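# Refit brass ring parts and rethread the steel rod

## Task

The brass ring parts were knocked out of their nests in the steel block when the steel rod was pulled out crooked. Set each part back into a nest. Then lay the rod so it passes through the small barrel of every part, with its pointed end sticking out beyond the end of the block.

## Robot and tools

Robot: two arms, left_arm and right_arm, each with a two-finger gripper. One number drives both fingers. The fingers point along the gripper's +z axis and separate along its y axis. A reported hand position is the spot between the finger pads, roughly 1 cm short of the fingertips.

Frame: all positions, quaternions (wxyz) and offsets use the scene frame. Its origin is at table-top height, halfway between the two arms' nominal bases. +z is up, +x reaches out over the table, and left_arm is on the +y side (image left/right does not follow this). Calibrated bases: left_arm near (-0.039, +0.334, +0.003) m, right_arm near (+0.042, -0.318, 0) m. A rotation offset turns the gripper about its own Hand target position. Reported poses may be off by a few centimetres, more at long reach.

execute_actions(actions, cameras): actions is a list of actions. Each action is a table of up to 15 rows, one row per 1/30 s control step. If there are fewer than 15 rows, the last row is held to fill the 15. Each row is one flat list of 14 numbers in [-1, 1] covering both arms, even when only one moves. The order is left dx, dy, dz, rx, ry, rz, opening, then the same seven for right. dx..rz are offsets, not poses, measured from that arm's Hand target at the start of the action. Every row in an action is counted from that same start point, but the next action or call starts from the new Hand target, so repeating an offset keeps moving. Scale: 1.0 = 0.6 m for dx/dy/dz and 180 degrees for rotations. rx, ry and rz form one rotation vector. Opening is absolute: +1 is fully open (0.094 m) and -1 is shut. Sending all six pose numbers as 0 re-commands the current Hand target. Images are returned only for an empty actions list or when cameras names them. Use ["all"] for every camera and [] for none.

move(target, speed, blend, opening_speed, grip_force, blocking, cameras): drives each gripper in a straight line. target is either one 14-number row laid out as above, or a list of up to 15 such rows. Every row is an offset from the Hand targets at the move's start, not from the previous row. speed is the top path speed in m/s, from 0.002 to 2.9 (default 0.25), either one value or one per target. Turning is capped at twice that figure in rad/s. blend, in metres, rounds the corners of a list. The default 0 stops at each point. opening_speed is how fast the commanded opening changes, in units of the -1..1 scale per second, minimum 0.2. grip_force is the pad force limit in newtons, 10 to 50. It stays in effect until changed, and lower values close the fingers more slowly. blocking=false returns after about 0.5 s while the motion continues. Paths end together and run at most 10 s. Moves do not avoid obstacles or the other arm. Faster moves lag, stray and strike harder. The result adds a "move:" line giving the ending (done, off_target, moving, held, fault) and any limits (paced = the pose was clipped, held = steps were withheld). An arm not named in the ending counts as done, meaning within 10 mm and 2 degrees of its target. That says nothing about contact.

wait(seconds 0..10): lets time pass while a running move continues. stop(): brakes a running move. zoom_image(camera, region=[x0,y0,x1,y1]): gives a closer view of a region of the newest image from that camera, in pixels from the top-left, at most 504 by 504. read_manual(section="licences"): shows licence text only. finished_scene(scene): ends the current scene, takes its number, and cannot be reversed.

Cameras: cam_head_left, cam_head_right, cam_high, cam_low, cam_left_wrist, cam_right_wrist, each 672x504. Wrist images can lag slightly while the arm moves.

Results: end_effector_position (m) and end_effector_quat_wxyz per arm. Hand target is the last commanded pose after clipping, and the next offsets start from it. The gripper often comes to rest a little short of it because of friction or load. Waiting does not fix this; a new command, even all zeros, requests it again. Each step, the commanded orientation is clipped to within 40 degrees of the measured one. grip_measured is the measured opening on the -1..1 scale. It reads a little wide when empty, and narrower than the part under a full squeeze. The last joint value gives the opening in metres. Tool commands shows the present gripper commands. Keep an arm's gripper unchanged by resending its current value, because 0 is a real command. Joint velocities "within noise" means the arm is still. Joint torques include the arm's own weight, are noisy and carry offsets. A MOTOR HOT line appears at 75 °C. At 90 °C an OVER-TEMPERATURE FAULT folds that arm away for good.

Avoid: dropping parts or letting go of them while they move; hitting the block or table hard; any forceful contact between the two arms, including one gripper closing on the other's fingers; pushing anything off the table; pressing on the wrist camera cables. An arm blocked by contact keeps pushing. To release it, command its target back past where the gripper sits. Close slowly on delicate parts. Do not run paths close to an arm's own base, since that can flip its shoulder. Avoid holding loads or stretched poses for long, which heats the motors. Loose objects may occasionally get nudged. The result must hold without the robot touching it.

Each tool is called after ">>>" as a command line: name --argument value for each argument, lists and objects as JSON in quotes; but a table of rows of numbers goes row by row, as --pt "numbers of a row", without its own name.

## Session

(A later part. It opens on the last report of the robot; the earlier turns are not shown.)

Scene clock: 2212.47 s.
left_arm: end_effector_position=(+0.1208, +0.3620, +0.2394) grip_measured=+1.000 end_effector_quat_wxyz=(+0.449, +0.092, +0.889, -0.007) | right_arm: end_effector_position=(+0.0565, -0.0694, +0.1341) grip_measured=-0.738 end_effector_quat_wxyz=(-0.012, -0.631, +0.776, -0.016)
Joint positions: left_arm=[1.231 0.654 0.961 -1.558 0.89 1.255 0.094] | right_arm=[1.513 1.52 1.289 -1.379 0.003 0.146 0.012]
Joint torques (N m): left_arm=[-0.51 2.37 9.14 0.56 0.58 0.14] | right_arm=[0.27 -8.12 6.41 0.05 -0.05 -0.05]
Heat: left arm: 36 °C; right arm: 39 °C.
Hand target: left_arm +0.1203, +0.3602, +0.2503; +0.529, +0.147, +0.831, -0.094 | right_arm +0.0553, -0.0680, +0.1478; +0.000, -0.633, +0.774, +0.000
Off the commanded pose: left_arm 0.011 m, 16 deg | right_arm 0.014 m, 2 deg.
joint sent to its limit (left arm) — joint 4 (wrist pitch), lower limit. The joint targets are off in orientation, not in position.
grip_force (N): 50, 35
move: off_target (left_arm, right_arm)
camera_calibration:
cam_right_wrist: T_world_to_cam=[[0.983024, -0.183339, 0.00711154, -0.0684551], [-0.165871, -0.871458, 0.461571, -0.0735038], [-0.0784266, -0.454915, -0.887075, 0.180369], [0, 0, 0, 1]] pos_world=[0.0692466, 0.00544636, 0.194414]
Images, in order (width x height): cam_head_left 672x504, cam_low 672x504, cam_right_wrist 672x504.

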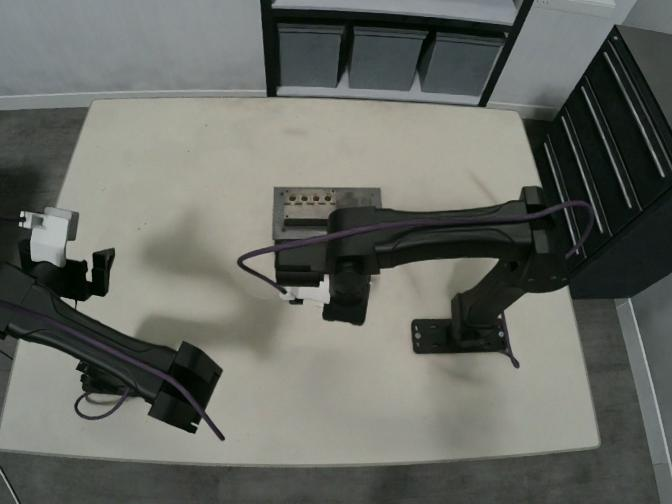

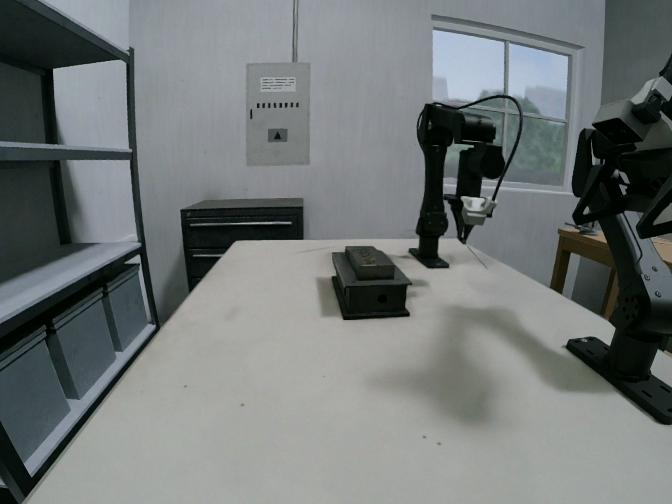

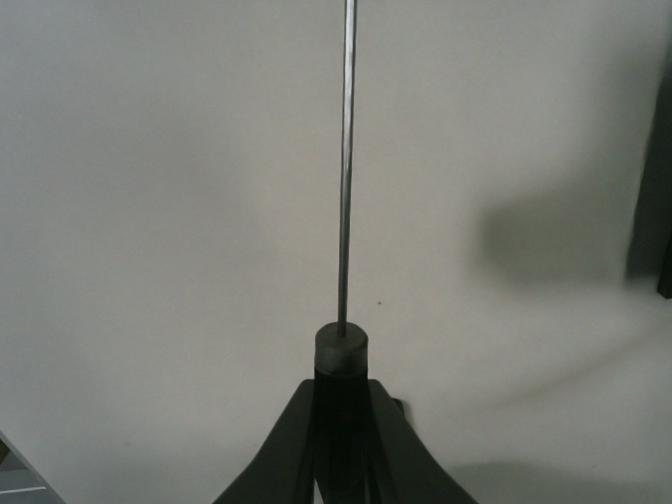

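>>> move --pt "0 0 0 0 0 0 1 0.0 0.0 0.05 0 0 0.0 -0.95" --pt "0 0 0 0 0 0 1 0.3995 -0.3233 0.05 0 0 0.0647 -0.95" --pt "0 0 0 0 0 0 1 0.3995 -0.3233 0.01 0 0 0.0647 -0.95" --speed '[0.08, 0.15, 0.1]' --blend '[0.01, 0.01, 0]' --cameras '["cam_right_wrist", "cam_head_left", "cam_low"]'

Scene clock: 2304.63 s.
left_arm: end_effector_position=(+0.1208, +0.3620, +0.2394) grip_measured=+1.000 end_effector_quat_wxyz=(+0.449, +0.092, +0.889, -0.007) | right_arm: end_effector_position=(+0.2929, -0.2642, +0.1581) grip_measured=-0.738 end_effector_quat_wxyz=(+0.003, +0.707, -0.707, +0.007)
Joint positions: left_arm=[1.231 0.654 0.961 -1.558 0.89 1.255 0.094] | right_arm=[0.219 1.516 1.381 -1.434 0.015 -1.354 0.012]
Joint torques (N m): left_arm=[-0.46 2.35 9.14 0.57 0.58 0.15] | right_arm=[-0.27 -4.98 4 0.41 -0.15 -0.11]
Heat: left arm: 36 °C; right arm: 37 °C.
Hand target: left_arm +0.1203, +0.3602, +0.2503; +0.529, +0.147, +0.831, -0.094 | right_arm +0.2950, -0.2618, +0.1539; +0.000, +0.709, -0.706, +0.000
Off the commanded pose: left_arm 0.011 m, 16 deg | right_arm 0.005 m, 1 deg.
joint sent to its limit (left arm) — joint 4 (wrist pitch), lower limit. The joint targets are off in orientation, not in position.
grip_force (N): 50, 35
move: off_target (left_arm)
camera_calibration:
cam_right_wrist: T_world_to_cam=[[0.999773, 0.0210652, 0.00316119, -0.286964], [0.0175307, -0.897998, 0.439651, -0.272407], [0.0121001, -0.439496, -0.898163, 0.110845], [0, 0, 0, 1]] pos_world=[0.290333, -0.189859, 0.220228]
Images, in order (width x height): cam_head_left 672x504, cam_low 672x504, cam_right_wrist 672x504.

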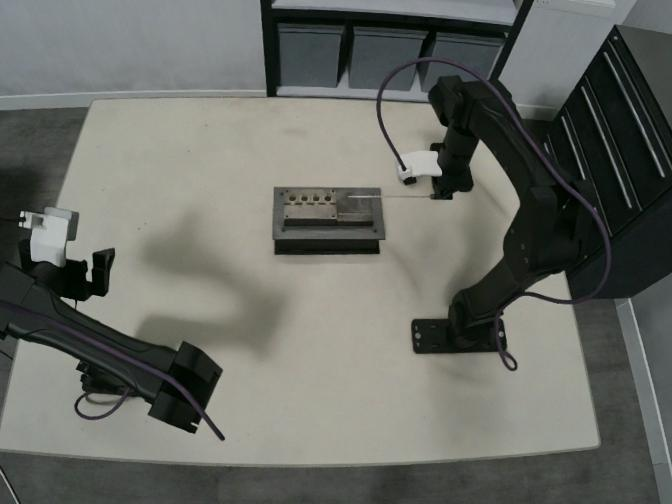

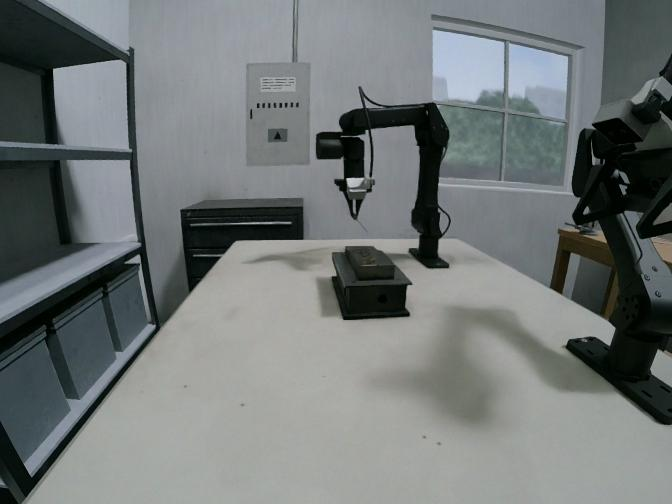

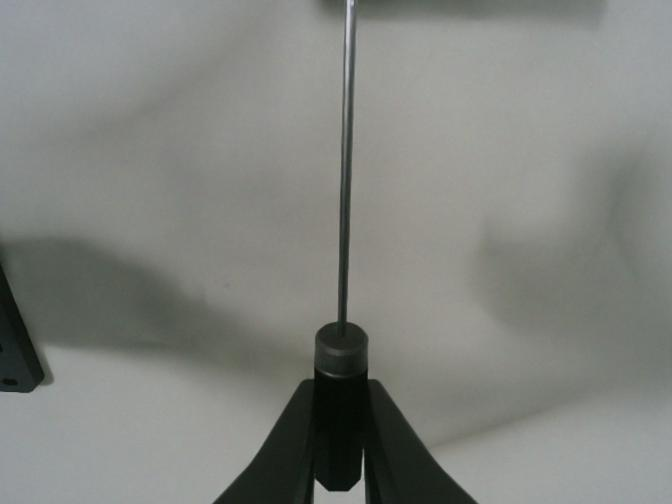

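>>> zoom_image --camera "cam_head_left" --region '[260, 160, 460, 270]'

>>> zoom_image --camera "cam_low" --region '[310, 160, 430, 330]'

Scaled by 2.520.

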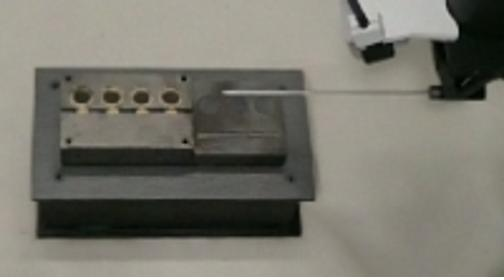

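Scaled by 2.965.

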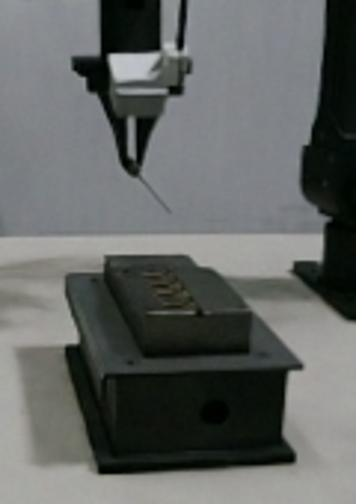

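>>> move --pt "0.0828 -0.3003 0.0 0 0 -0.1542 1 0 0 0 0 0 0 -0.95" --pt "0.2028 -0.5853 -0.1713 0 0 -0.1542 1 0 0 0 0 0 0 -0.95" --speed '[0.2, 0.15]' --blend '[0.03, 0]' --cameras '["cam_left_wrist", "cam_head_left"]'

Scene clock: 2323.43 s.
left_arm: end_effector_position=(+0.2335, +0.0196, +0.1296) grip_measured=+1.000 end_effector_quat_wxyz=(+0.470, +0.351, +0.783, -0.209) | right_arm: end_effector_position=(+0.2930, -0.2642, +0.1581) grip_measured=-0.738 end_effector_quat_wxyz=(+0.003, +0.707, -0.707, +0.007)
Joint positions: left_arm=[-0.843 1.428 0.621 0.316 -0.028 -0.011 0.094] | right_arm=[0.219 1.516 1.381 -1.434 0.015 -1.354 0.012]
Joint torques (N m): left_arm=[-0.35 -4.74 10.65 1.79 -0.11 -0.1] | right_arm=[-0.27 -5 4 0.43 -0.15 -0.09]
Heat: left arm: 36 °C; right arm: 36 °C.
Hand target: left_arm +0.2418, +0.0090, +0.1473; +0.490, +0.342, +0.772, -0.218 | right_arm +0.2950, -0.2618, +0.1539; +0.000, +0.708, -0.706, +0.000
Off the commanded pose: left_arm 0.022 m, 3 deg | right_arm 0.005 m, 1 deg.
grip_force (N): 50, 35
move: off_target (left_arm)
camera_calibration:
cam_left_wrist: T_world_to_cam=[[-0.738336, -0.674254, -0.0155354, 0.191324], [-0.522799, 0.586735, -0.618404, 0.231167], [0.426077, -0.448468, -0.785707, 0.105483], [0, 0, 0, 1]] pos_world=[0.217172, 0.0406732, 0.228805]
Images, in order (width x height): cam_head_left 672x504, cam_left_wrist 672x504.

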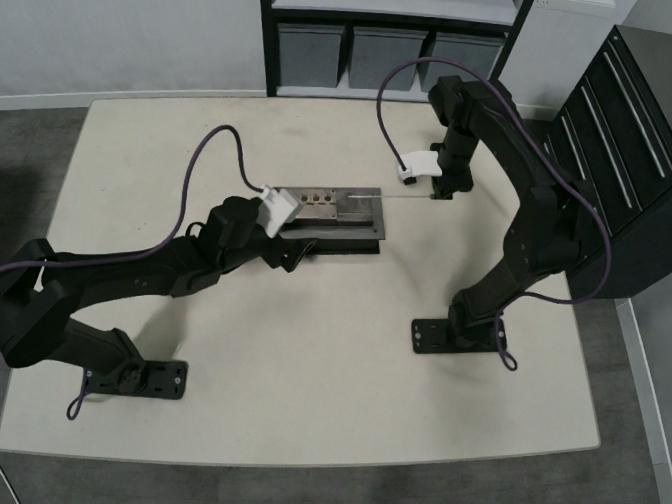

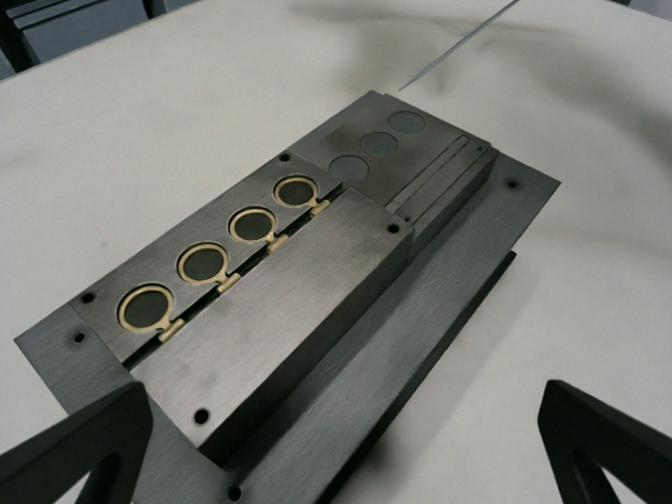

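>>> zoom_image --camera "cam_left_wrist" --region '[240, 60, 540, 260]'

>>> zoom_image --camera "cam_left_wrist" --region '[230, 150, 360, 250]'

Scaled by 1.680.

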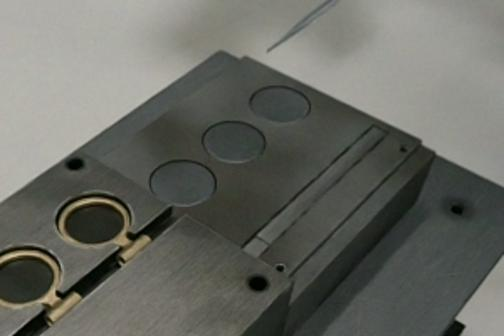

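Scaled by 3.877.

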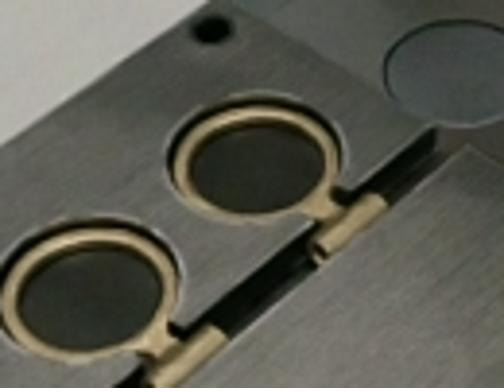

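>>> zoom_image --camera "cam_left_wrist" --region '[390, 0, 530, 100]'

>>> zoom_image --camera "cam_left_wrist" --region '[110, 280, 250, 380]'

Scaled by 3.600.

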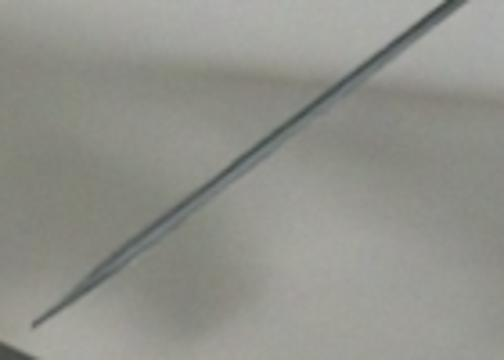

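Scaled by 3.600.

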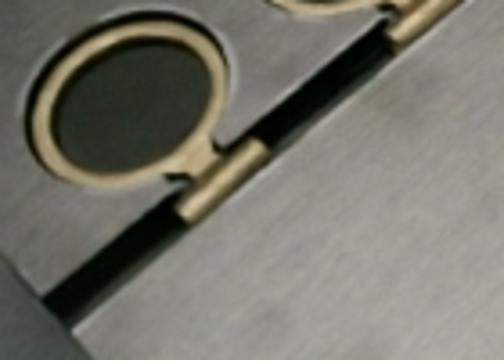

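>>> move --target '[0,0,0,0,0,0,1,0.005,0.035,-0.067,0.0128,0,0,-0.95]' --speed 0.06 --cameras '["cam_left_wrist", "cam_right_wrist"]'

>>> zoom_image --camera "cam_left_wrist" --region '[280, 60, 540, 260]'

Scene clock: 2419.80 s.
left_arm: end_effector_position=(+0.2336, +0.0196, +0.1298) grip_measured=+1.000 end_effector_quat_wxyz=(+0.470, +0.351, +0.782, -0.209) | right_arm: end_effector_position=(+0.2972, -0.2458, +0.1196) grip_measured=-0.738 end_effector_quat_wxyz=(-0.013, +0.708, -0.706, -0.004)
Joint positions: left_arm=[-0.843 1.428 0.621 0.317 -0.028 -0.011 0.094] | right_arm=[0.259 1.529 1.24 -1.264 -0.021 -1.317 0.012]
Joint torques (N m): left_arm=[-0.39 -4.72 10.66 1.8 -0.1 -0.09] | right_arm=[0.43 -4.7 4.01 0.48 -0.21 0.01]
Motor temperatures (°C): left_arm=[22 25 34 33 23 21 21] | right_arm=[25 33 32 22 24 24 22]
Heat: left arm: 34 °C; right arm: 33 °C.
Hand target: left_arm +0.2419, +0.0090, +0.1473; +0.490, +0.342, +0.772, -0.218 | right_arm +0.2980, -0.2409, +0.1136; -0.015, +0.708, -0.706, -0.014
Off the commanded pose: left_arm 0.022 m, 3 deg | right_arm 0.008 m, 1 deg.
grip_force (N): 50, 35
move: off_target (left_arm)
camera_calibration:
cam_left_wrist: T_world_to_cam=[[-0.738069, -0.674542, -0.0157272, 0.191395], [-0.522602, 0.586252, -0.619028, 0.231397], [0.426781, -0.448666, -0.785211, 0.105261], [0, 0, 0, 1]] pos_world=[0.217268, 0.0406742, 0.228903]
cam_right_wrist: T_world_to_cam=[[0.99964, 0.0242148, 0.011586, -0.291859], [0.0174474, -0.914101, 0.405112, -0.238795], [0.0204005, -0.404764, -0.914194, 0.0923522], [0, 0, 0, 1]] pos_world=[0.294036, -0.173835, 0.184548]
Images, in order (width x height): cam_left_wrist 672x504, cam_right_wrist 672x504.

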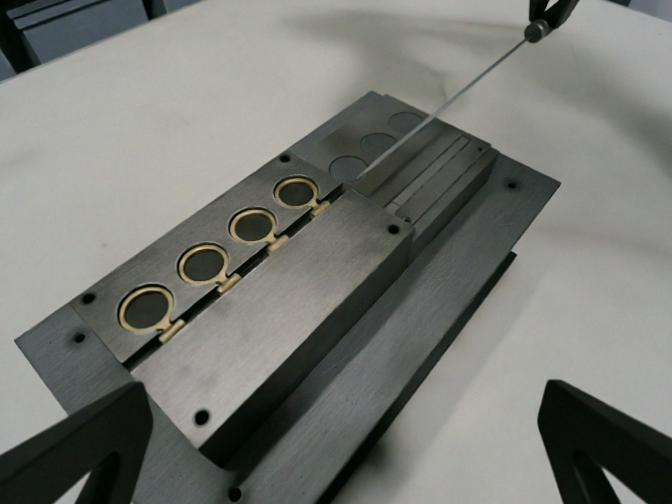

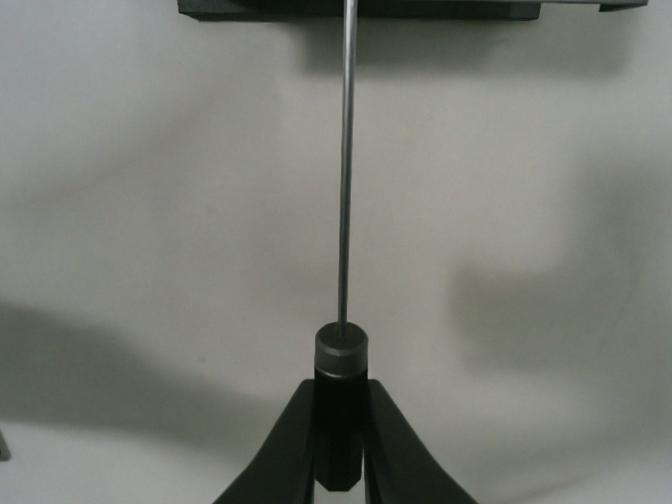

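Scaled by 1.938.

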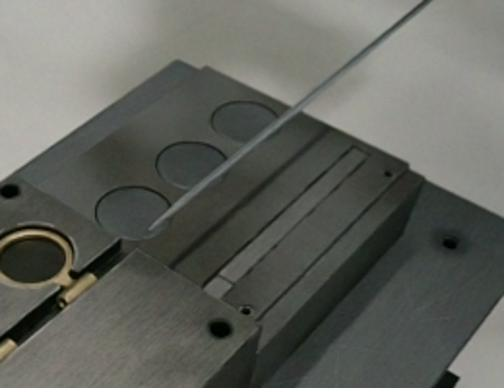

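>>> zoom_image --camera "cam_left_wrist" --region '[310, 130, 430, 230]'

Scaled by 4.200.

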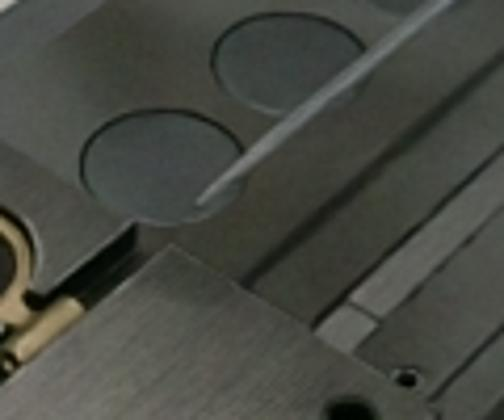

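>>> move --target '[0.039,-0.016,0.045,0.164,0.150,0,1,0,0,0,0,0,0,-0.95]' --speed 0.1 --cameras '["cam_left_wrist"]'

Scene clock: 2448.80 s.
left_arm: end_effector_position=(+0.2587, +0.0040, +0.1682) grip_measured=+1.000 end_effector_quat_wxyz=(+0.190, +0.394, +0.895, -0.084) | right_arm: end_effector_position=(+0.2973, -0.2458, +0.1196) grip_measured=-0.738 end_effector_quat_wxyz=(-0.013, +0.708, -0.706, -0.004)
Joint positions: left_arm=[-0.812 1.844 1.687 -0.994 -0.004 -0.011 0.094] | right_arm=[0.259 1.529 1.24 -1.263 -0.021 -1.317 0.012]
Joint torques (N m): left_arm=[0.75 -8.09 10.92 0.83 0.06 0.09] | right_arm=[0.43 -4.71 4.03 0.46 -0.2 0.02]
Heat: left arm: 35 °C; right arm: 32 °C.
Hand target: left_arm +0.2653, -0.0005, +0.1743; +0.196, +0.395, +0.893, -0.089 | right_arm +0.2980, -0.2409, +0.1136; -0.015, +0.708, -0.706, -0.014
Off the commanded pose: left_arm 0.010 m, 1 deg | right_arm 0.008 m, 1 deg.
grip_force (N): 50, 35
move: done
camera_calibration:
cam_left_wrist: T_world_to_cam=[[-0.736513, -0.676254, -0.0151297, 0.199508], [-0.676249, 0.736647, -0.00623479, 0.213526], [0.0153615, 0.00563941, -0.999866, 0.258384], [0, 0, 0, 1]] pos_world=[0.287368, -0.0238318, 0.2627]
Images, in order (width x height): cam_left_wrist 672x504.

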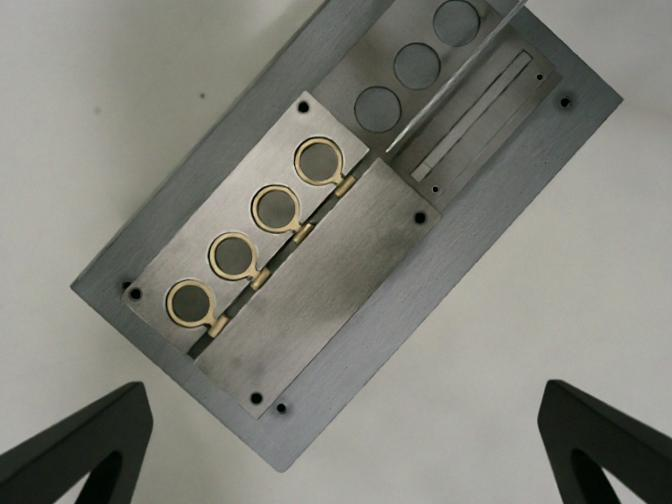

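>>> zoom_image --camera "cam_left_wrist" --region '[320, 100, 440, 200]'

>>> zoom_image --camera "cam_left_wrist" --region '[360, 0, 560, 170]'

>>> zoom_image --camera "cam_left_wrist" --region '[170, 250, 310, 380]'

Scaled by 4.200.

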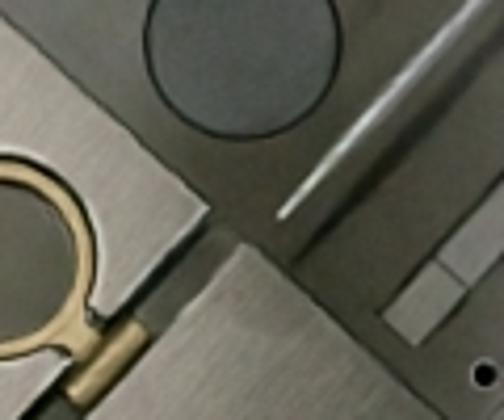

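Scaled by 2.520.

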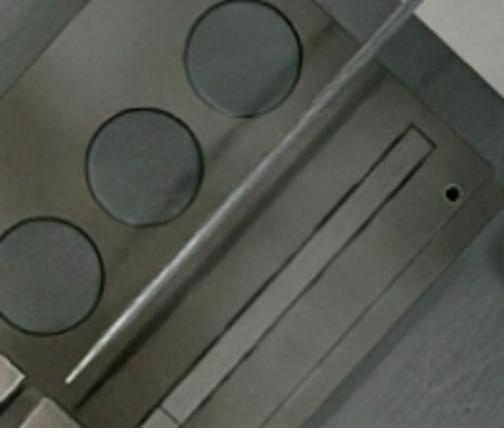

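Scaled by 3.600.

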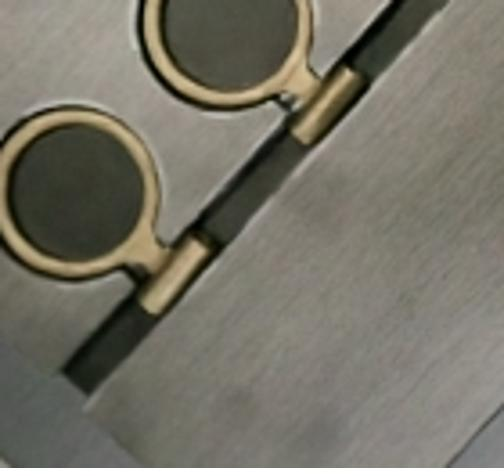

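>>> zoom_image --camera "cam_left_wrist" --region '[320, 150, 390, 210]'

>>> zoom_image --camera "cam_left_wrist" --region '[200, 290, 270, 350]'

Scaled by 7.200.

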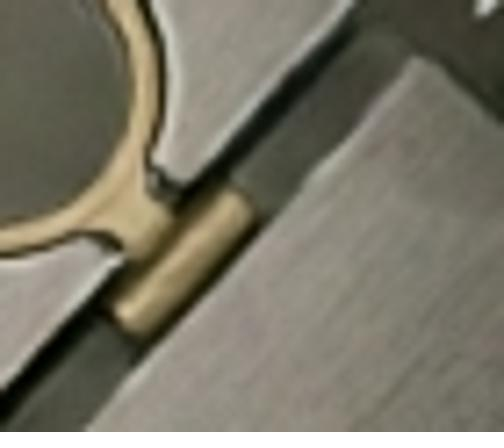

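Scaled by 7.200.

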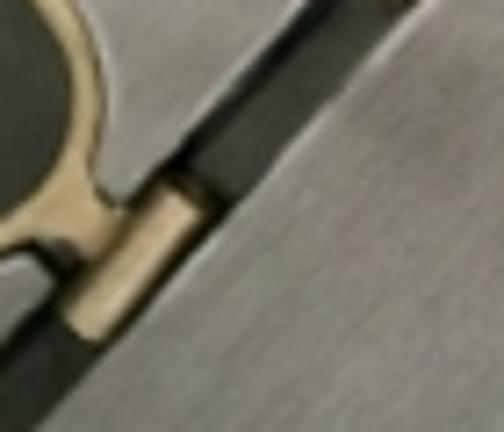

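>>> move --pt "0 0 0 0 0 0 1 0.006 0 0.012 0.0017 0 0.0017 -0.95" --pt "0 0 0 0 0 0 1 0.006 0 -0.0067 0.0017 0 0.0017 -0.95" --speed 0.04 --blend '[0.002,0]' --cameras '["cam_left_wrist"]'

>>> zoom_image --camera "cam_left_wrist" --region '[320, 100, 440, 200]'

Scene clock: 2551.17 s.
left_arm: end_effector_position=(+0.2586, +0.0041, +0.1681) grip_measured=+1.000 end_effector_quat_wxyz=(+0.190, +0.394, +0.895, -0.084) | right_arm: end_effector_position=(+0.3011, -0.2438, +0.1171) grip_measured=-0.738 end_effector_quat_wxyz=(-0.017, +0.709, -0.705, -0.005)
Joint positions: left_arm=[-0.812 1.844 1.687 -0.995 -0.004 -0.011 0.094] | right_arm=[0.259 1.539 1.24 -1.247 -0.026 -1.319 0.012]
Joint torques (N m): left_arm=[0.73 -8.08 10.91 0.82 0.06 0.08] | right_arm=[-0.21 -4.59 3.79 0.49 -0.2 -0.09]
Heat: left arm: 35 °C; right arm: 31 °C.
Hand target: left_arm +0.2653, -0.0005, +0.1743; +0.197, +0.395, +0.893, -0.089 | right_arm +0.3016, -0.2409, +0.1096; -0.016, +0.710, -0.704, -0.016
Off the commanded pose: left_arm 0.010 m, 1 deg | right_arm 0.008 m, 1 deg.
grip_force (N): 50, 35
move: done
camera_calibration:
cam_left_wrist: T_world_to_cam=[[-0.736517, -0.676249, -0.0151858, 0.199518], [-0.676249, 0.736649, -0.00587697, 0.213292], [0.0151609, 0.00594088, -0.999867, 0.258451], [0, 0, 0, 1]] pos_world=[0.287269, -0.0237332, 0.2627]
Images, in order (width x height): cam_left_wrist 672x504.

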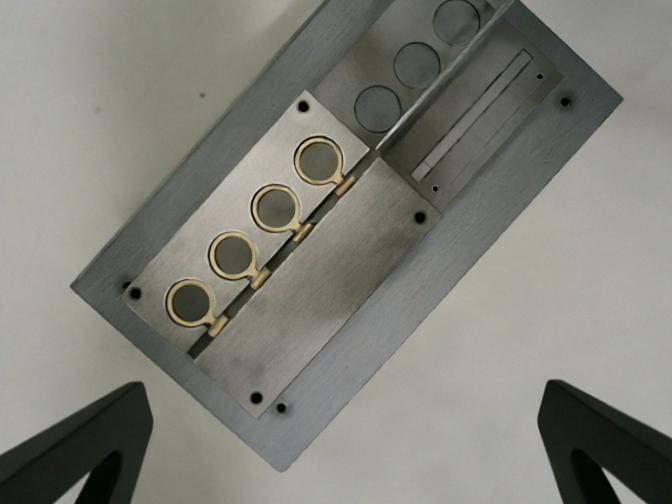

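Scaled by 4.200.

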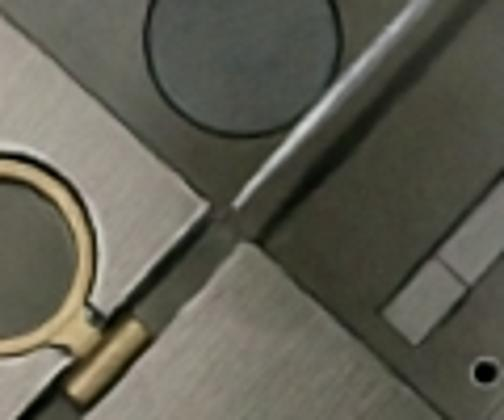

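>>> move --pt "0 0 0 0 0 0 1 -0.0015 -0.0015 0.012 0 0 0 -0.95" --pt "0 0 0 0 0 0 1 -0.0015 -0.0015 -0.0035 0 0 0 -0.95" --speed 0.04 --blend '[0.002,0]' --cameras '["cam_left_wrist"]'

>>> zoom_image --camera "cam_left_wrist" --region '[320, 100, 440, 200]'

Scene clock: 2561.57 s.
left_arm: end_effector_position=(+0.2586, +0.0041, +0.1681) grip_measured=+1.000 end_effector_quat_wxyz=(+0.190, +0.394, +0.895, -0.084) | right_arm: end_effector_position=(+0.2995, -0.2442, +0.1136) grip_measured=-0.738 end_effector_quat_wxyz=(-0.015, +0.710, -0.704, -0.006)
Joint positions: left_arm=[-0.812 1.844 1.687 -0.995 -0.004 -0.011 0.094] | right_arm=[0.259 1.539 1.226 -1.238 -0.026 -1.321 0.012]
Joint torques (N m): left_arm=[0.7 -8.05 10.95 0.81 0.06 0.08] | right_arm=[-0.43 -4.81 3.97 0.47 -0.2 -0.09]
Heat: left arm: 35 °C; right arm: 31 °C.
Hand target: left_arm +0.2653, -0.0005, +0.1743; +0.197, +0.395, +0.893, -0.089 | right_arm +0.3007, -0.2418, +0.1075; -0.017, +0.710, -0.704, -0.016
Off the commanded pose: left_arm 0.010 m, 1 deg | right_arm 0.007 m, 1 deg.
grip_force (N): 50, 35
move: done
camera_calibration:
cam_left_wrist: T_world_to_cam=[[-0.736517, -0.676249, -0.0151858, 0.199518], [-0.676249, 0.736649, -0.00587697, 0.213292], [0.0151609, 0.00594088, -0.999867, 0.258451], [0, 0, 0, 1]] pos_world=[0.287269, -0.0237332, 0.2627]
Images, in order (width x height): cam_left_wrist 672x504.

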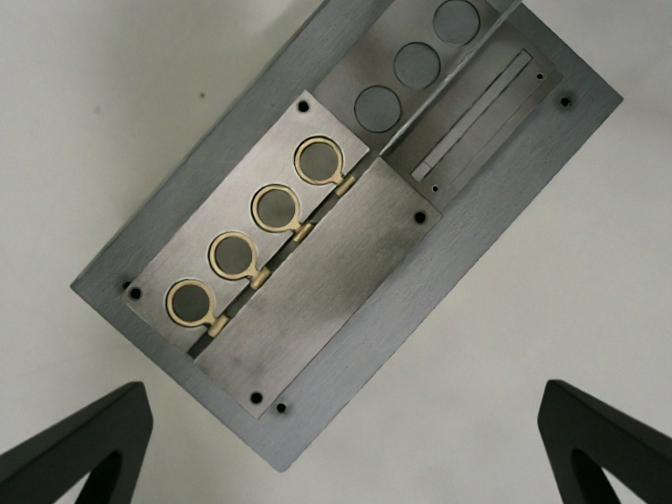

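Scaled by 4.200.

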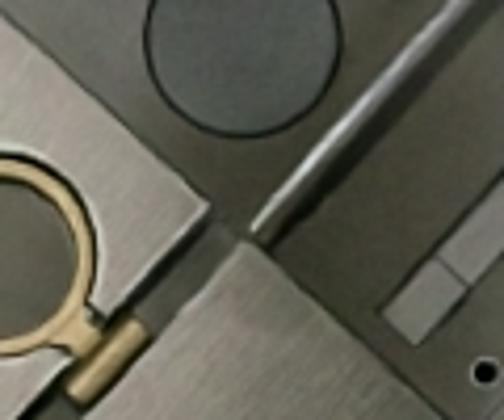

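>>> move --pt "0 0 0 0 0 0 1 0.003 0 0.018 0 0 0 -0.95" --pt "0 0 0 0 0 0 1 0.003 0 0.003 0 0 0 -0.95" --speed 0.04 --blend '[0.002,0]' --cameras '["cam_left_wrist"]'

>>> zoom_image --camera "cam_left_wrist" --region '[320, 100, 440, 200]'

Scene clock: 2571.60 s.
left_arm: end_effector_position=(+0.2586, +0.0041, +0.1681) grip_measured=+1.000 end_effector_quat_wxyz=(+0.190, +0.394, +0.895, -0.084) | right_arm: end_effector_position=(+0.3002, -0.2448, +0.1141) grip_measured=-0.738 end_effector_quat_wxyz=(-0.016, +0.709, -0.705, -0.006)
Joint positions: left_arm=[-0.812 1.844 1.687 -0.995 -0.004 -0.011 0.094] | right_arm=[0.256 1.539 1.228 -1.238 -0.026 -1.322 0.012]
Joint torques (N m): left_arm=[0.76 -8.03 10.92 0.82 0.06 0.09] | right_arm=[-0.35 -4.36 4.74 0.41 -0.21 -0.09]
Heat: left arm: 35 °C; right arm: 32 °C.
Hand target: left_arm +0.2653, -0.0005, +0.1743; +0.197, +0.395, +0.893, -0.089 | right_arm +0.3025, -0.2418, +0.1093; -0.017, +0.710, -0.704, -0.016
Off the commanded pose: left_arm 0.010 m, 1 deg | right_arm 0.006 m, 1 deg.
grip_force (N): 50, 35
move: done
camera_calibration:
cam_left_wrist: T_world_to_cam=[[-0.736517, -0.676249, -0.0151858, 0.199518], [-0.676249, 0.736649, -0.00587697, 0.213292], [0.0151609, 0.00594088, -0.999867, 0.258451], [0, 0, 0, 1]] pos_world=[0.287269, -0.0237332, 0.2627]
Images, in order (width x height): cam_left_wrist 672x504.

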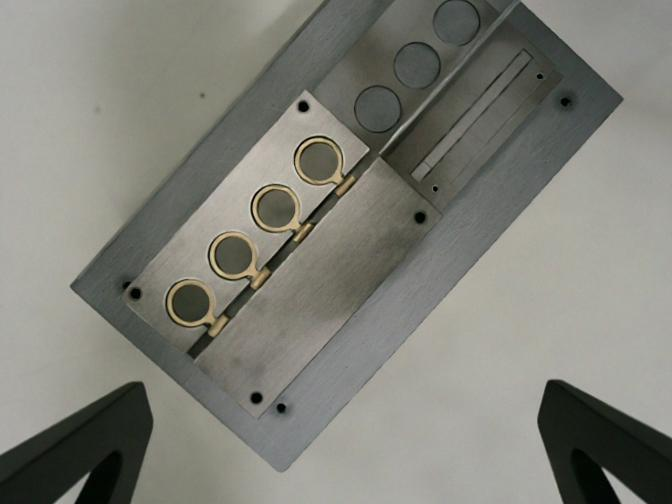

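Scaled by 4.200.

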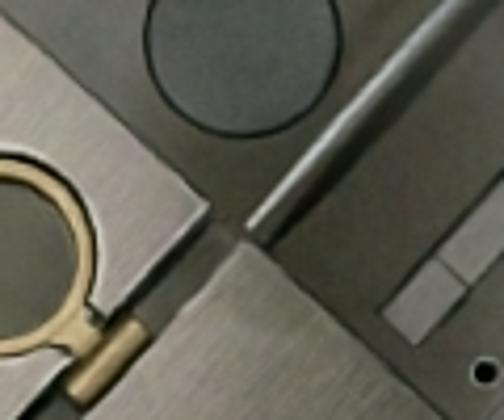

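>>> move --pt "0 0 0 0 0 0 1 0.003 0.001 0.02 0 0 0 -0.95" --pt "0 0 0 0 0 0 1 0.003 0.001 0.003 0 0 0 -0.95" --speed 0.04 --blend '[0.002,0]' --cameras '["cam_left_wrist"]'

>>> zoom_image --camera "cam_left_wrist" --region '[320, 100, 440, 200]'

Scene clock: 2576.50 s.
left_arm: end_effector_position=(+0.2586, +0.0041, +0.1681) grip_measured=+1.000 end_effector_quat_wxyz=(+0.190, +0.394, +0.895, -0.084) | right_arm: end_effector_position=(+0.3043, -0.2437, +0.1175) grip_measured=-0.738 end_effector_quat_wxyz=(-0.020, +0.709, -0.705, -0.003)
Joint positions: left_arm=[-0.812 1.844 1.687 -0.995 -0.004 -0.011 0.094] | right_arm=[0.256 1.546 1.248 -1.242 -0.026 -1.323 0.012]
Joint torques (N m): left_arm=[0.69 -8.02 10.97 0.84 0.08 0.09] | right_arm=[-0.31 -4.45 4.33 0.4 -0.21 -0.08]
Heat: left arm: 35 °C; right arm: 32 °C.
Hand target: left_arm +0.2653, -0.0005, +0.1743; +0.197, +0.395, +0.893, -0.089 | right_arm +0.3043, -0.2412, +0.1111; -0.016, +0.710, -0.704, -0.016
Off the commanded pose: left_arm 0.010 m, 1 deg | right_arm 0.007 m, 1 deg.
grip_force (N): 50, 35
move: done
camera_calibration:
cam_left_wrist: T_world_to_cam=[[-0.736517, -0.676249, -0.0151858, 0.199518], [-0.676249, 0.736649, -0.00587697, 0.213292], [0.0151609, 0.00594088, -0.999867, 0.258451], [0, 0, 0, 1]] pos_world=[0.287269, -0.0237332, 0.2627]
Images, in order (width x height): cam_left_wrist 672x504.

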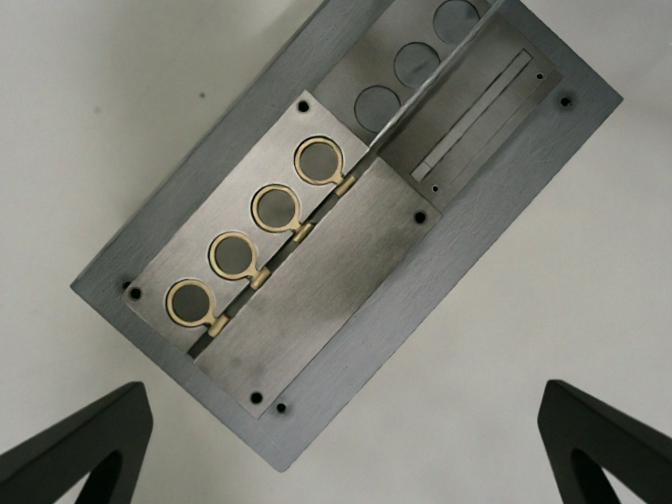

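Scaled by 4.200.

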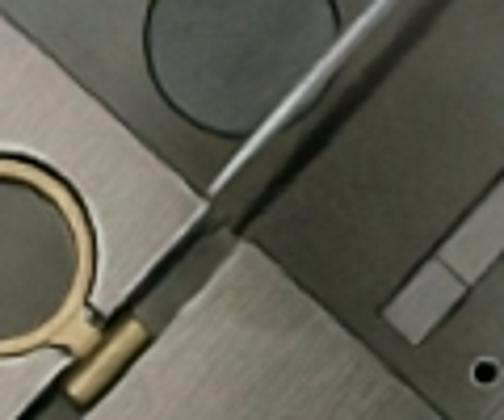

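>>> move --pt "0 0 0 0 0 0 1 -0.0013 -0.001 0.0148 0.0028 0 0 -0.95" --pt "0 0 0 0 0 0 1 -0.0013 -0.001 -0.0037 0.0028 0 0 -0.95" --pt "0 0 0 0 0 0 1 -0.0013 -0.001 0.0015 0.0028 0 0 -0.95" --speed 0.04 --cameras '["cam_left_wrist"]'

>>> zoom_image --camera "cam_left_wrist" --region '[320, 100, 440, 200]'

Scene clock: 2627.40 s.
left_arm: end_effector_position=(+0.2586, +0.0041, +0.1681) grip_measured=+1.000 end_effector_quat_wxyz=(+0.190, +0.394, +0.895, -0.084) | right_arm: end_effector_position=(+0.3024, -0.2442, +0.1154) grip_measured=-0.738 end_effector_quat_wxyz=(-0.019, +0.710, -0.704, -0.009)
Joint positions: left_arm=[-0.812 1.844 1.687 -0.995 -0.004 -0.011 0.094] | right_arm=[0.251 1.546 1.239 -1.241 -0.034 -1.329 0.012]
Joint torques (N m): left_arm=[0.65 -8.05 10.92 0.82 0.08 0.08] | right_arm=[-0.46 -4.83 4.74 0.37 -0.22 -0.09]
Heat: left arm: 35 °C; right arm: 33 °C.
Hand target: left_arm +0.2653, -0.0005, +0.1743; +0.197, +0.395, +0.893, -0.089 | right_arm +0.3036, -0.2418, +0.1120; -0.020, +0.710, -0.704, -0.019
Off the commanded pose: left_arm 0.010 m, 1 deg | right_arm 0.004 m, 1 deg.
grip_force (N): 50, 35
move: done
camera_calibration:
cam_left_wrist: T_world_to_cam=[[-0.736517, -0.676249, -0.0151858, 0.199518], [-0.676249, 0.736649, -0.00587697, 0.213292], [0.0151609, 0.00594088, -0.999867, 0.258451], [0, 0, 0, 1]] pos_world=[0.287269, -0.0237332, 0.2627]
Images, in order (width x height): cam_left_wrist 672x504.

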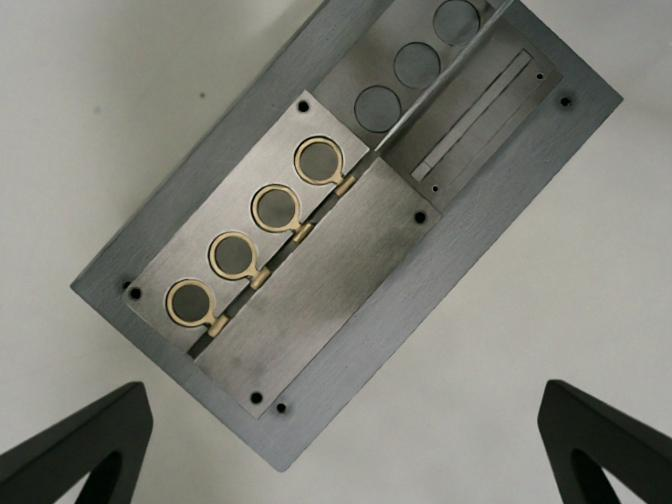

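Scaled by 4.200.

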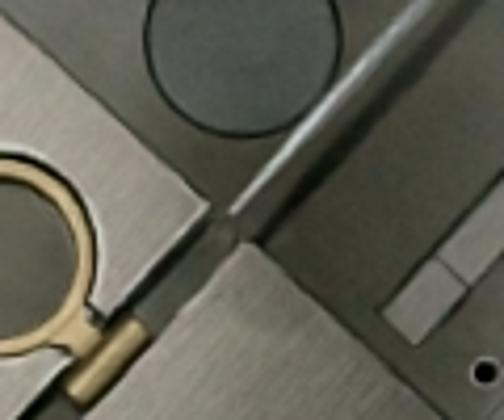

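>>> move --pt "0 0 0 0 0 0 1 -0.0013 0 0.0143 -0.0028 0 0 -0.95" --pt "0 0 0 0 0 0 1 -0.0013 0 -0.0042 -0.0028 0 0 -0.95" --pt "0 0 0 0 0 0 1 -0.0013 0 0.001 -0.0028 0 0 -0.95" --speed 0.04 --cameras '["cam_left_wrist"]'

>>> zoom_image --camera "cam_left_wrist" --region '[320, 100, 440, 200]'

Scene clock: 2637.47 s.
left_arm: end_effector_position=(+0.2586, +0.0041, +0.1681) grip_measured=+1.000 end_effector_quat_wxyz=(+0.190, +0.394, +0.895, -0.084) | right_arm: end_effector_position=(+0.3019, -0.2443, +0.1159) grip_measured=-0.738 end_effector_quat_wxyz=(-0.018, +0.710, -0.704, -0.009)
Joint positions: left_arm=[-0.812 1.844 1.687 -0.995 -0.004 -0.011 0.094] | right_arm=[0.251 1.546 1.241 -1.246 -0.034 -1.329 0.012]
Joint torques (N m): left_arm=[0.72 -8.08 10.93 0.83 0.08 0.09] | right_arm=[0.14 -4.9 4.72 0.35 -0.13 -0.03]
Heat: left arm: 35 °C; right arm: 32 °C.
Hand target: left_arm +0.2653, -0.0005, +0.1743; +0.197, +0.395, +0.893, -0.089 | right_arm +0.3028, -0.2418, +0.1127; -0.017, +0.710, -0.704, -0.016
Off the commanded pose: left_arm 0.010 m, 1 deg | right_arm 0.004 m, 1 deg.
grip_force (N): 50, 35
move: done
camera_calibration:
cam_left_wrist: T_world_to_cam=[[-0.736517, -0.676249, -0.0151858, 0.199518], [-0.676249, 0.736649, -0.00587697, 0.213292], [0.0151609, 0.00594088, -0.999867, 0.258451], [0, 0, 0, 1]] pos_world=[0.287269, -0.0237332, 0.2627]
Images, in order (width x height): cam_left_wrist 672x504.

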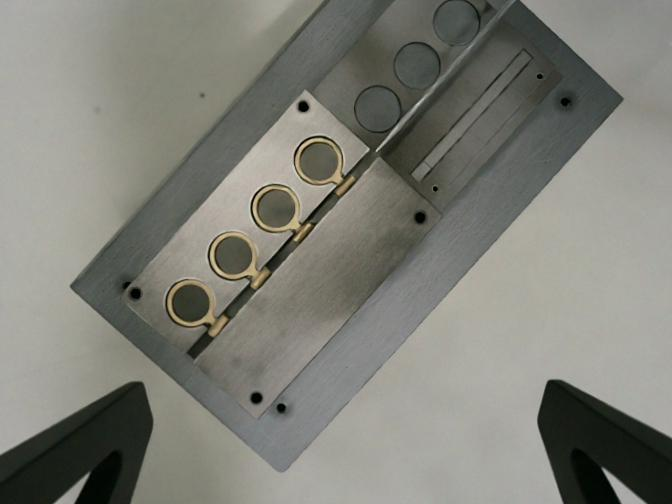

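Scaled by 4.200.

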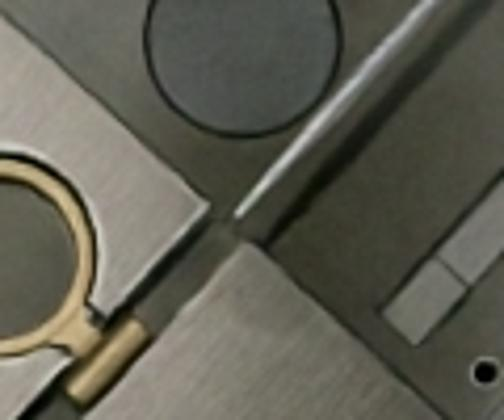

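>>> move --pt "0 0 0 0 0 0 1 0.0 0 0.0125 -0.0078 0 0 -0.95" --pt "0 0 0 0 0 0 1 0.0 0 -0.006 -0.0078 0 0 -0.95" --pt "0 0 0 0 0 0 1 0.0 0 -0.001 -0.003 0 0 -0.95" --speed 0.04 --cameras '["cam_left_wrist"]'

>>> zoom_image --camera "cam_left_wrist" --region '[320, 100, 440, 200]'

Scene clock: 2657.20 s.
left_arm: end_effector_position=(+0.2586, +0.0041, +0.1681) grip_measured=+1.000 end_effector_quat_wxyz=(+0.190, +0.394, +0.895, -0.084) | right_arm: end_effector_position=(+0.3018, -0.2444, +0.1168) grip_measured=-0.738 end_effector_quat_wxyz=(-0.013, +0.710, -0.704, -0.002)
Joint positions: left_arm=[-0.812 1.844 1.687 -0.995 -0.004 -0.011 0.094] | right_arm=[0.263 1.546 1.245 -1.25 -0.016 -1.318 0.012]
Joint torques (N m): left_arm=[0.7 -8.01 10.89 0.81 0.06 0.11] | right_arm=[-0.35 -4.74 4.42 0.4 -0.22 -0.08]
Heat: left arm: 36 °C; right arm: 32 °C.
Hand target: left_arm +0.2653, -0.0005, +0.1743; +0.197, +0.395, +0.893, -0.089 | right_arm +0.3027, -0.2418, +0.1120; -0.013, +0.710, -0.704, -0.012
Off the commanded pose: left_arm 0.010 m, 1 deg | right_arm 0.006 m, 1 deg.
grip_force (N): 50, 35
move: done
camera_calibration:
cam_left_wrist: T_world_to_cam=[[-0.736517, -0.676249, -0.0151858, 0.199518], [-0.676249, 0.736649, -0.00587697, 0.213292], [0.0151609, 0.00594088, -0.999867, 0.258451], [0, 0, 0, 1]] pos_world=[0.287269, -0.0237332, 0.2627]
Images, in order (width x height): cam_left_wrist 672x504.

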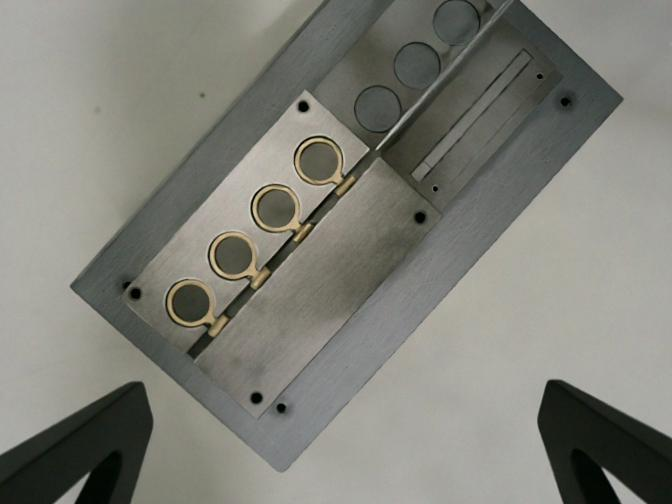

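Scaled by 4.200.

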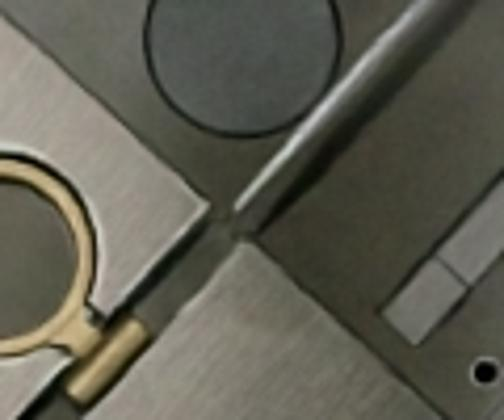

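>>> move --pt "0 0 0 0 0 0 1 0.0 0 0.011 0.0025 0 0 -0.95" --pt "0 0 0 0 0 0 1 0.0 0 -0.0085 0.0025 0 0 -0.95" --pt "0 0 0 0 0 0 1 0.0 0 -0.0035 0.0025 0 0 -0.95" --speed 0.04 --cameras '["cam_left_wrist"]'

>>> zoom_image --camera "cam_left_wrist" --region '[320, 100, 440, 200]'

Scene clock: 2672.77 s.
left_arm: end_effector_position=(+0.2586, +0.0041, +0.1681) grip_measured=+1.000 end_effector_quat_wxyz=(+0.190, +0.394, +0.895, -0.084) | right_arm: end_effector_position=(+0.3012, -0.2443, +0.1134) grip_measured=-0.738 end_effector_quat_wxyz=(-0.014, +0.710, -0.704, -0.006)
Joint positions: left_arm=[-0.812 1.844 1.687 -0.995 -0.004 -0.011 0.094] | right_arm=[0.258 1.546 1.232 -1.238 -0.024 -1.322 0.012]
Joint torques (N m): left_arm=[0.72 -8.08 10.93 0.83 0.07 0.08] | right_arm=[-0.44 -4.82 4.71 0.38 -0.21 -0.09]
Motor temperatures (°C): left_arm=[22 29 36 31 23 21 21] | right_arm=[25 28 32 22 24 24 22]
Heat: left arm: 36 °C; right arm: 32 °C.
Hand target: left_arm +0.2653, -0.0005, +0.1743; +0.197, +0.395, +0.893, -0.089 | right_arm +0.3027, -0.2418, +0.1099; -0.016, +0.710, -0.704, -0.015
Off the commanded pose: left_arm 0.010 m, 1 deg | right_arm 0.005 m, 1 deg.
grip_force (N): 50, 35
move: done
camera_calibration:
cam_left_wrist: T_world_to_cam=[[-0.736517, -0.676249, -0.0151858, 0.199518], [-0.676249, 0.736649, -0.00587697, 0.213292], [0.0151609, 0.00594088, -0.999867, 0.258451], [0, 0, 0, 1]] pos_world=[0.287269, -0.0237332, 0.2627]
Images, in order (width x height): cam_left_wrist 672x504.

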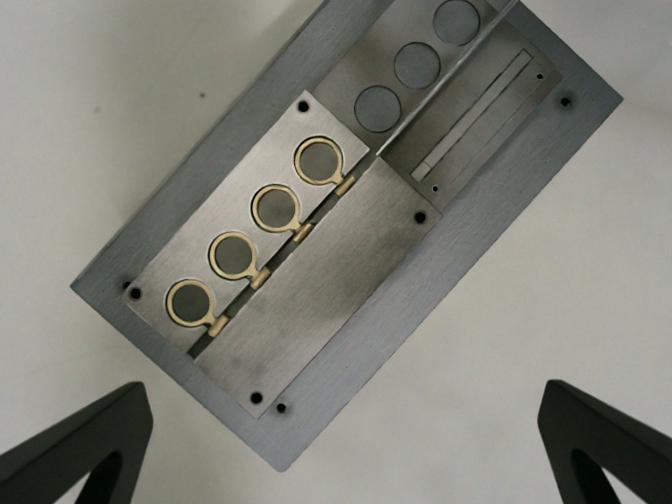

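Scaled by 4.200.

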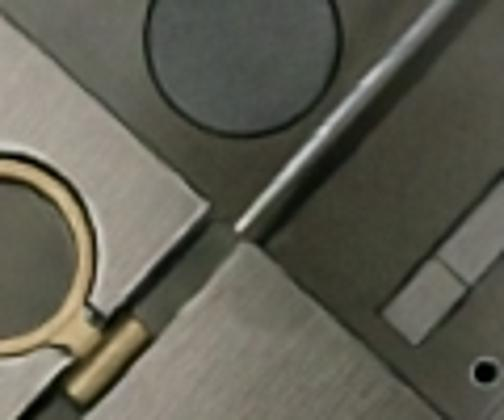

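>>> move --pt "0 0 0 0 0 0 1 0.0017 0 0.0155 0.0 0 0 -0.95" --pt "0 0 0 0 0 0 1 0.0017 0 -0.003 0.0 0 0 -0.95" --pt "0 0 0 0 0 0 1 0.0017 0 0.0021 0.0 0 0 -0.95" --speed 0.04 --cameras '["cam_left_wrist"]'

>>> zoom_image --camera "cam_left_wrist" --region '[320, 100, 440, 200]'

Scene clock: 2681.40 s.
left_arm: end_effector_position=(+0.2586, +0.0041, +0.1681) grip_measured=+1.000 end_effector_quat_wxyz=(+0.190, +0.394, +0.895, -0.084) | right_arm: end_effector_position=(+0.3027, -0.2438, +0.1156) grip_measured=-0.738 end_effector_quat_wxyz=(-0.017, +0.710, -0.704, -0.004)
Joint positions: left_arm=[-0.812 1.844 1.687 -0.995 -0.004 -0.011 0.094] | right_arm=[0.258 1.546 1.24 -1.241 -0.024 -1.323 0.012]
Joint torques (N m): left_arm=[0.69 -8.05 10.96 0.83 0.07 0.09] | right_arm=[-0.54 -4.57 4.7 0.37 -0.2 -0.09]
Heat: left arm: 36 °C; right arm: 32 °C.
Hand target: left_arm +0.2653, -0.0005, +0.1743; +0.197, +0.395, +0.893, -0.089 | right_arm +0.3038, -0.2418, +0.1112; -0.016, +0.710, -0.704, -0.015
Off the commanded pose: left_arm 0.010 m, 1 deg | right_arm 0.005 m, 1 deg.
grip_force (N): 50, 35
move: done
camera_calibration:
cam_left_wrist: T_world_to_cam=[[-0.736517, -0.676249, -0.0151858, 0.199518], [-0.676249, 0.736649, -0.00587697, 0.213292], [0.0151609, 0.00594088, -0.999867, 0.258451], [0, 0, 0, 1]] pos_world=[0.287269, -0.0237332, 0.2627]
Images, in order (width x height): cam_left_wrist 672x504.

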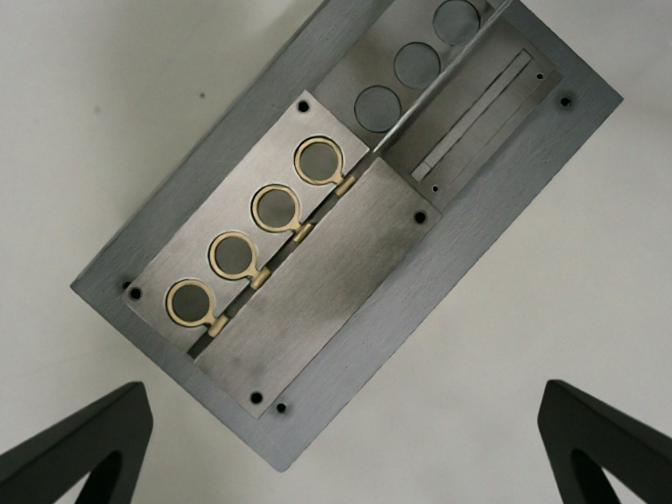

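Scaled by 4.200.

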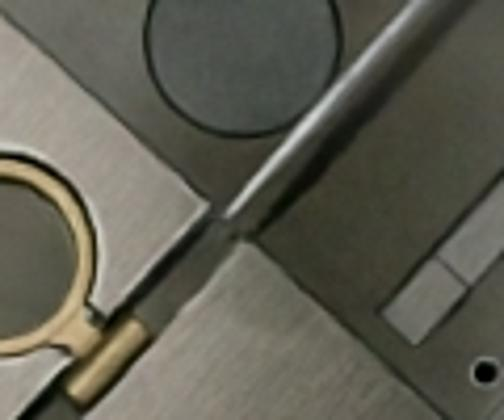

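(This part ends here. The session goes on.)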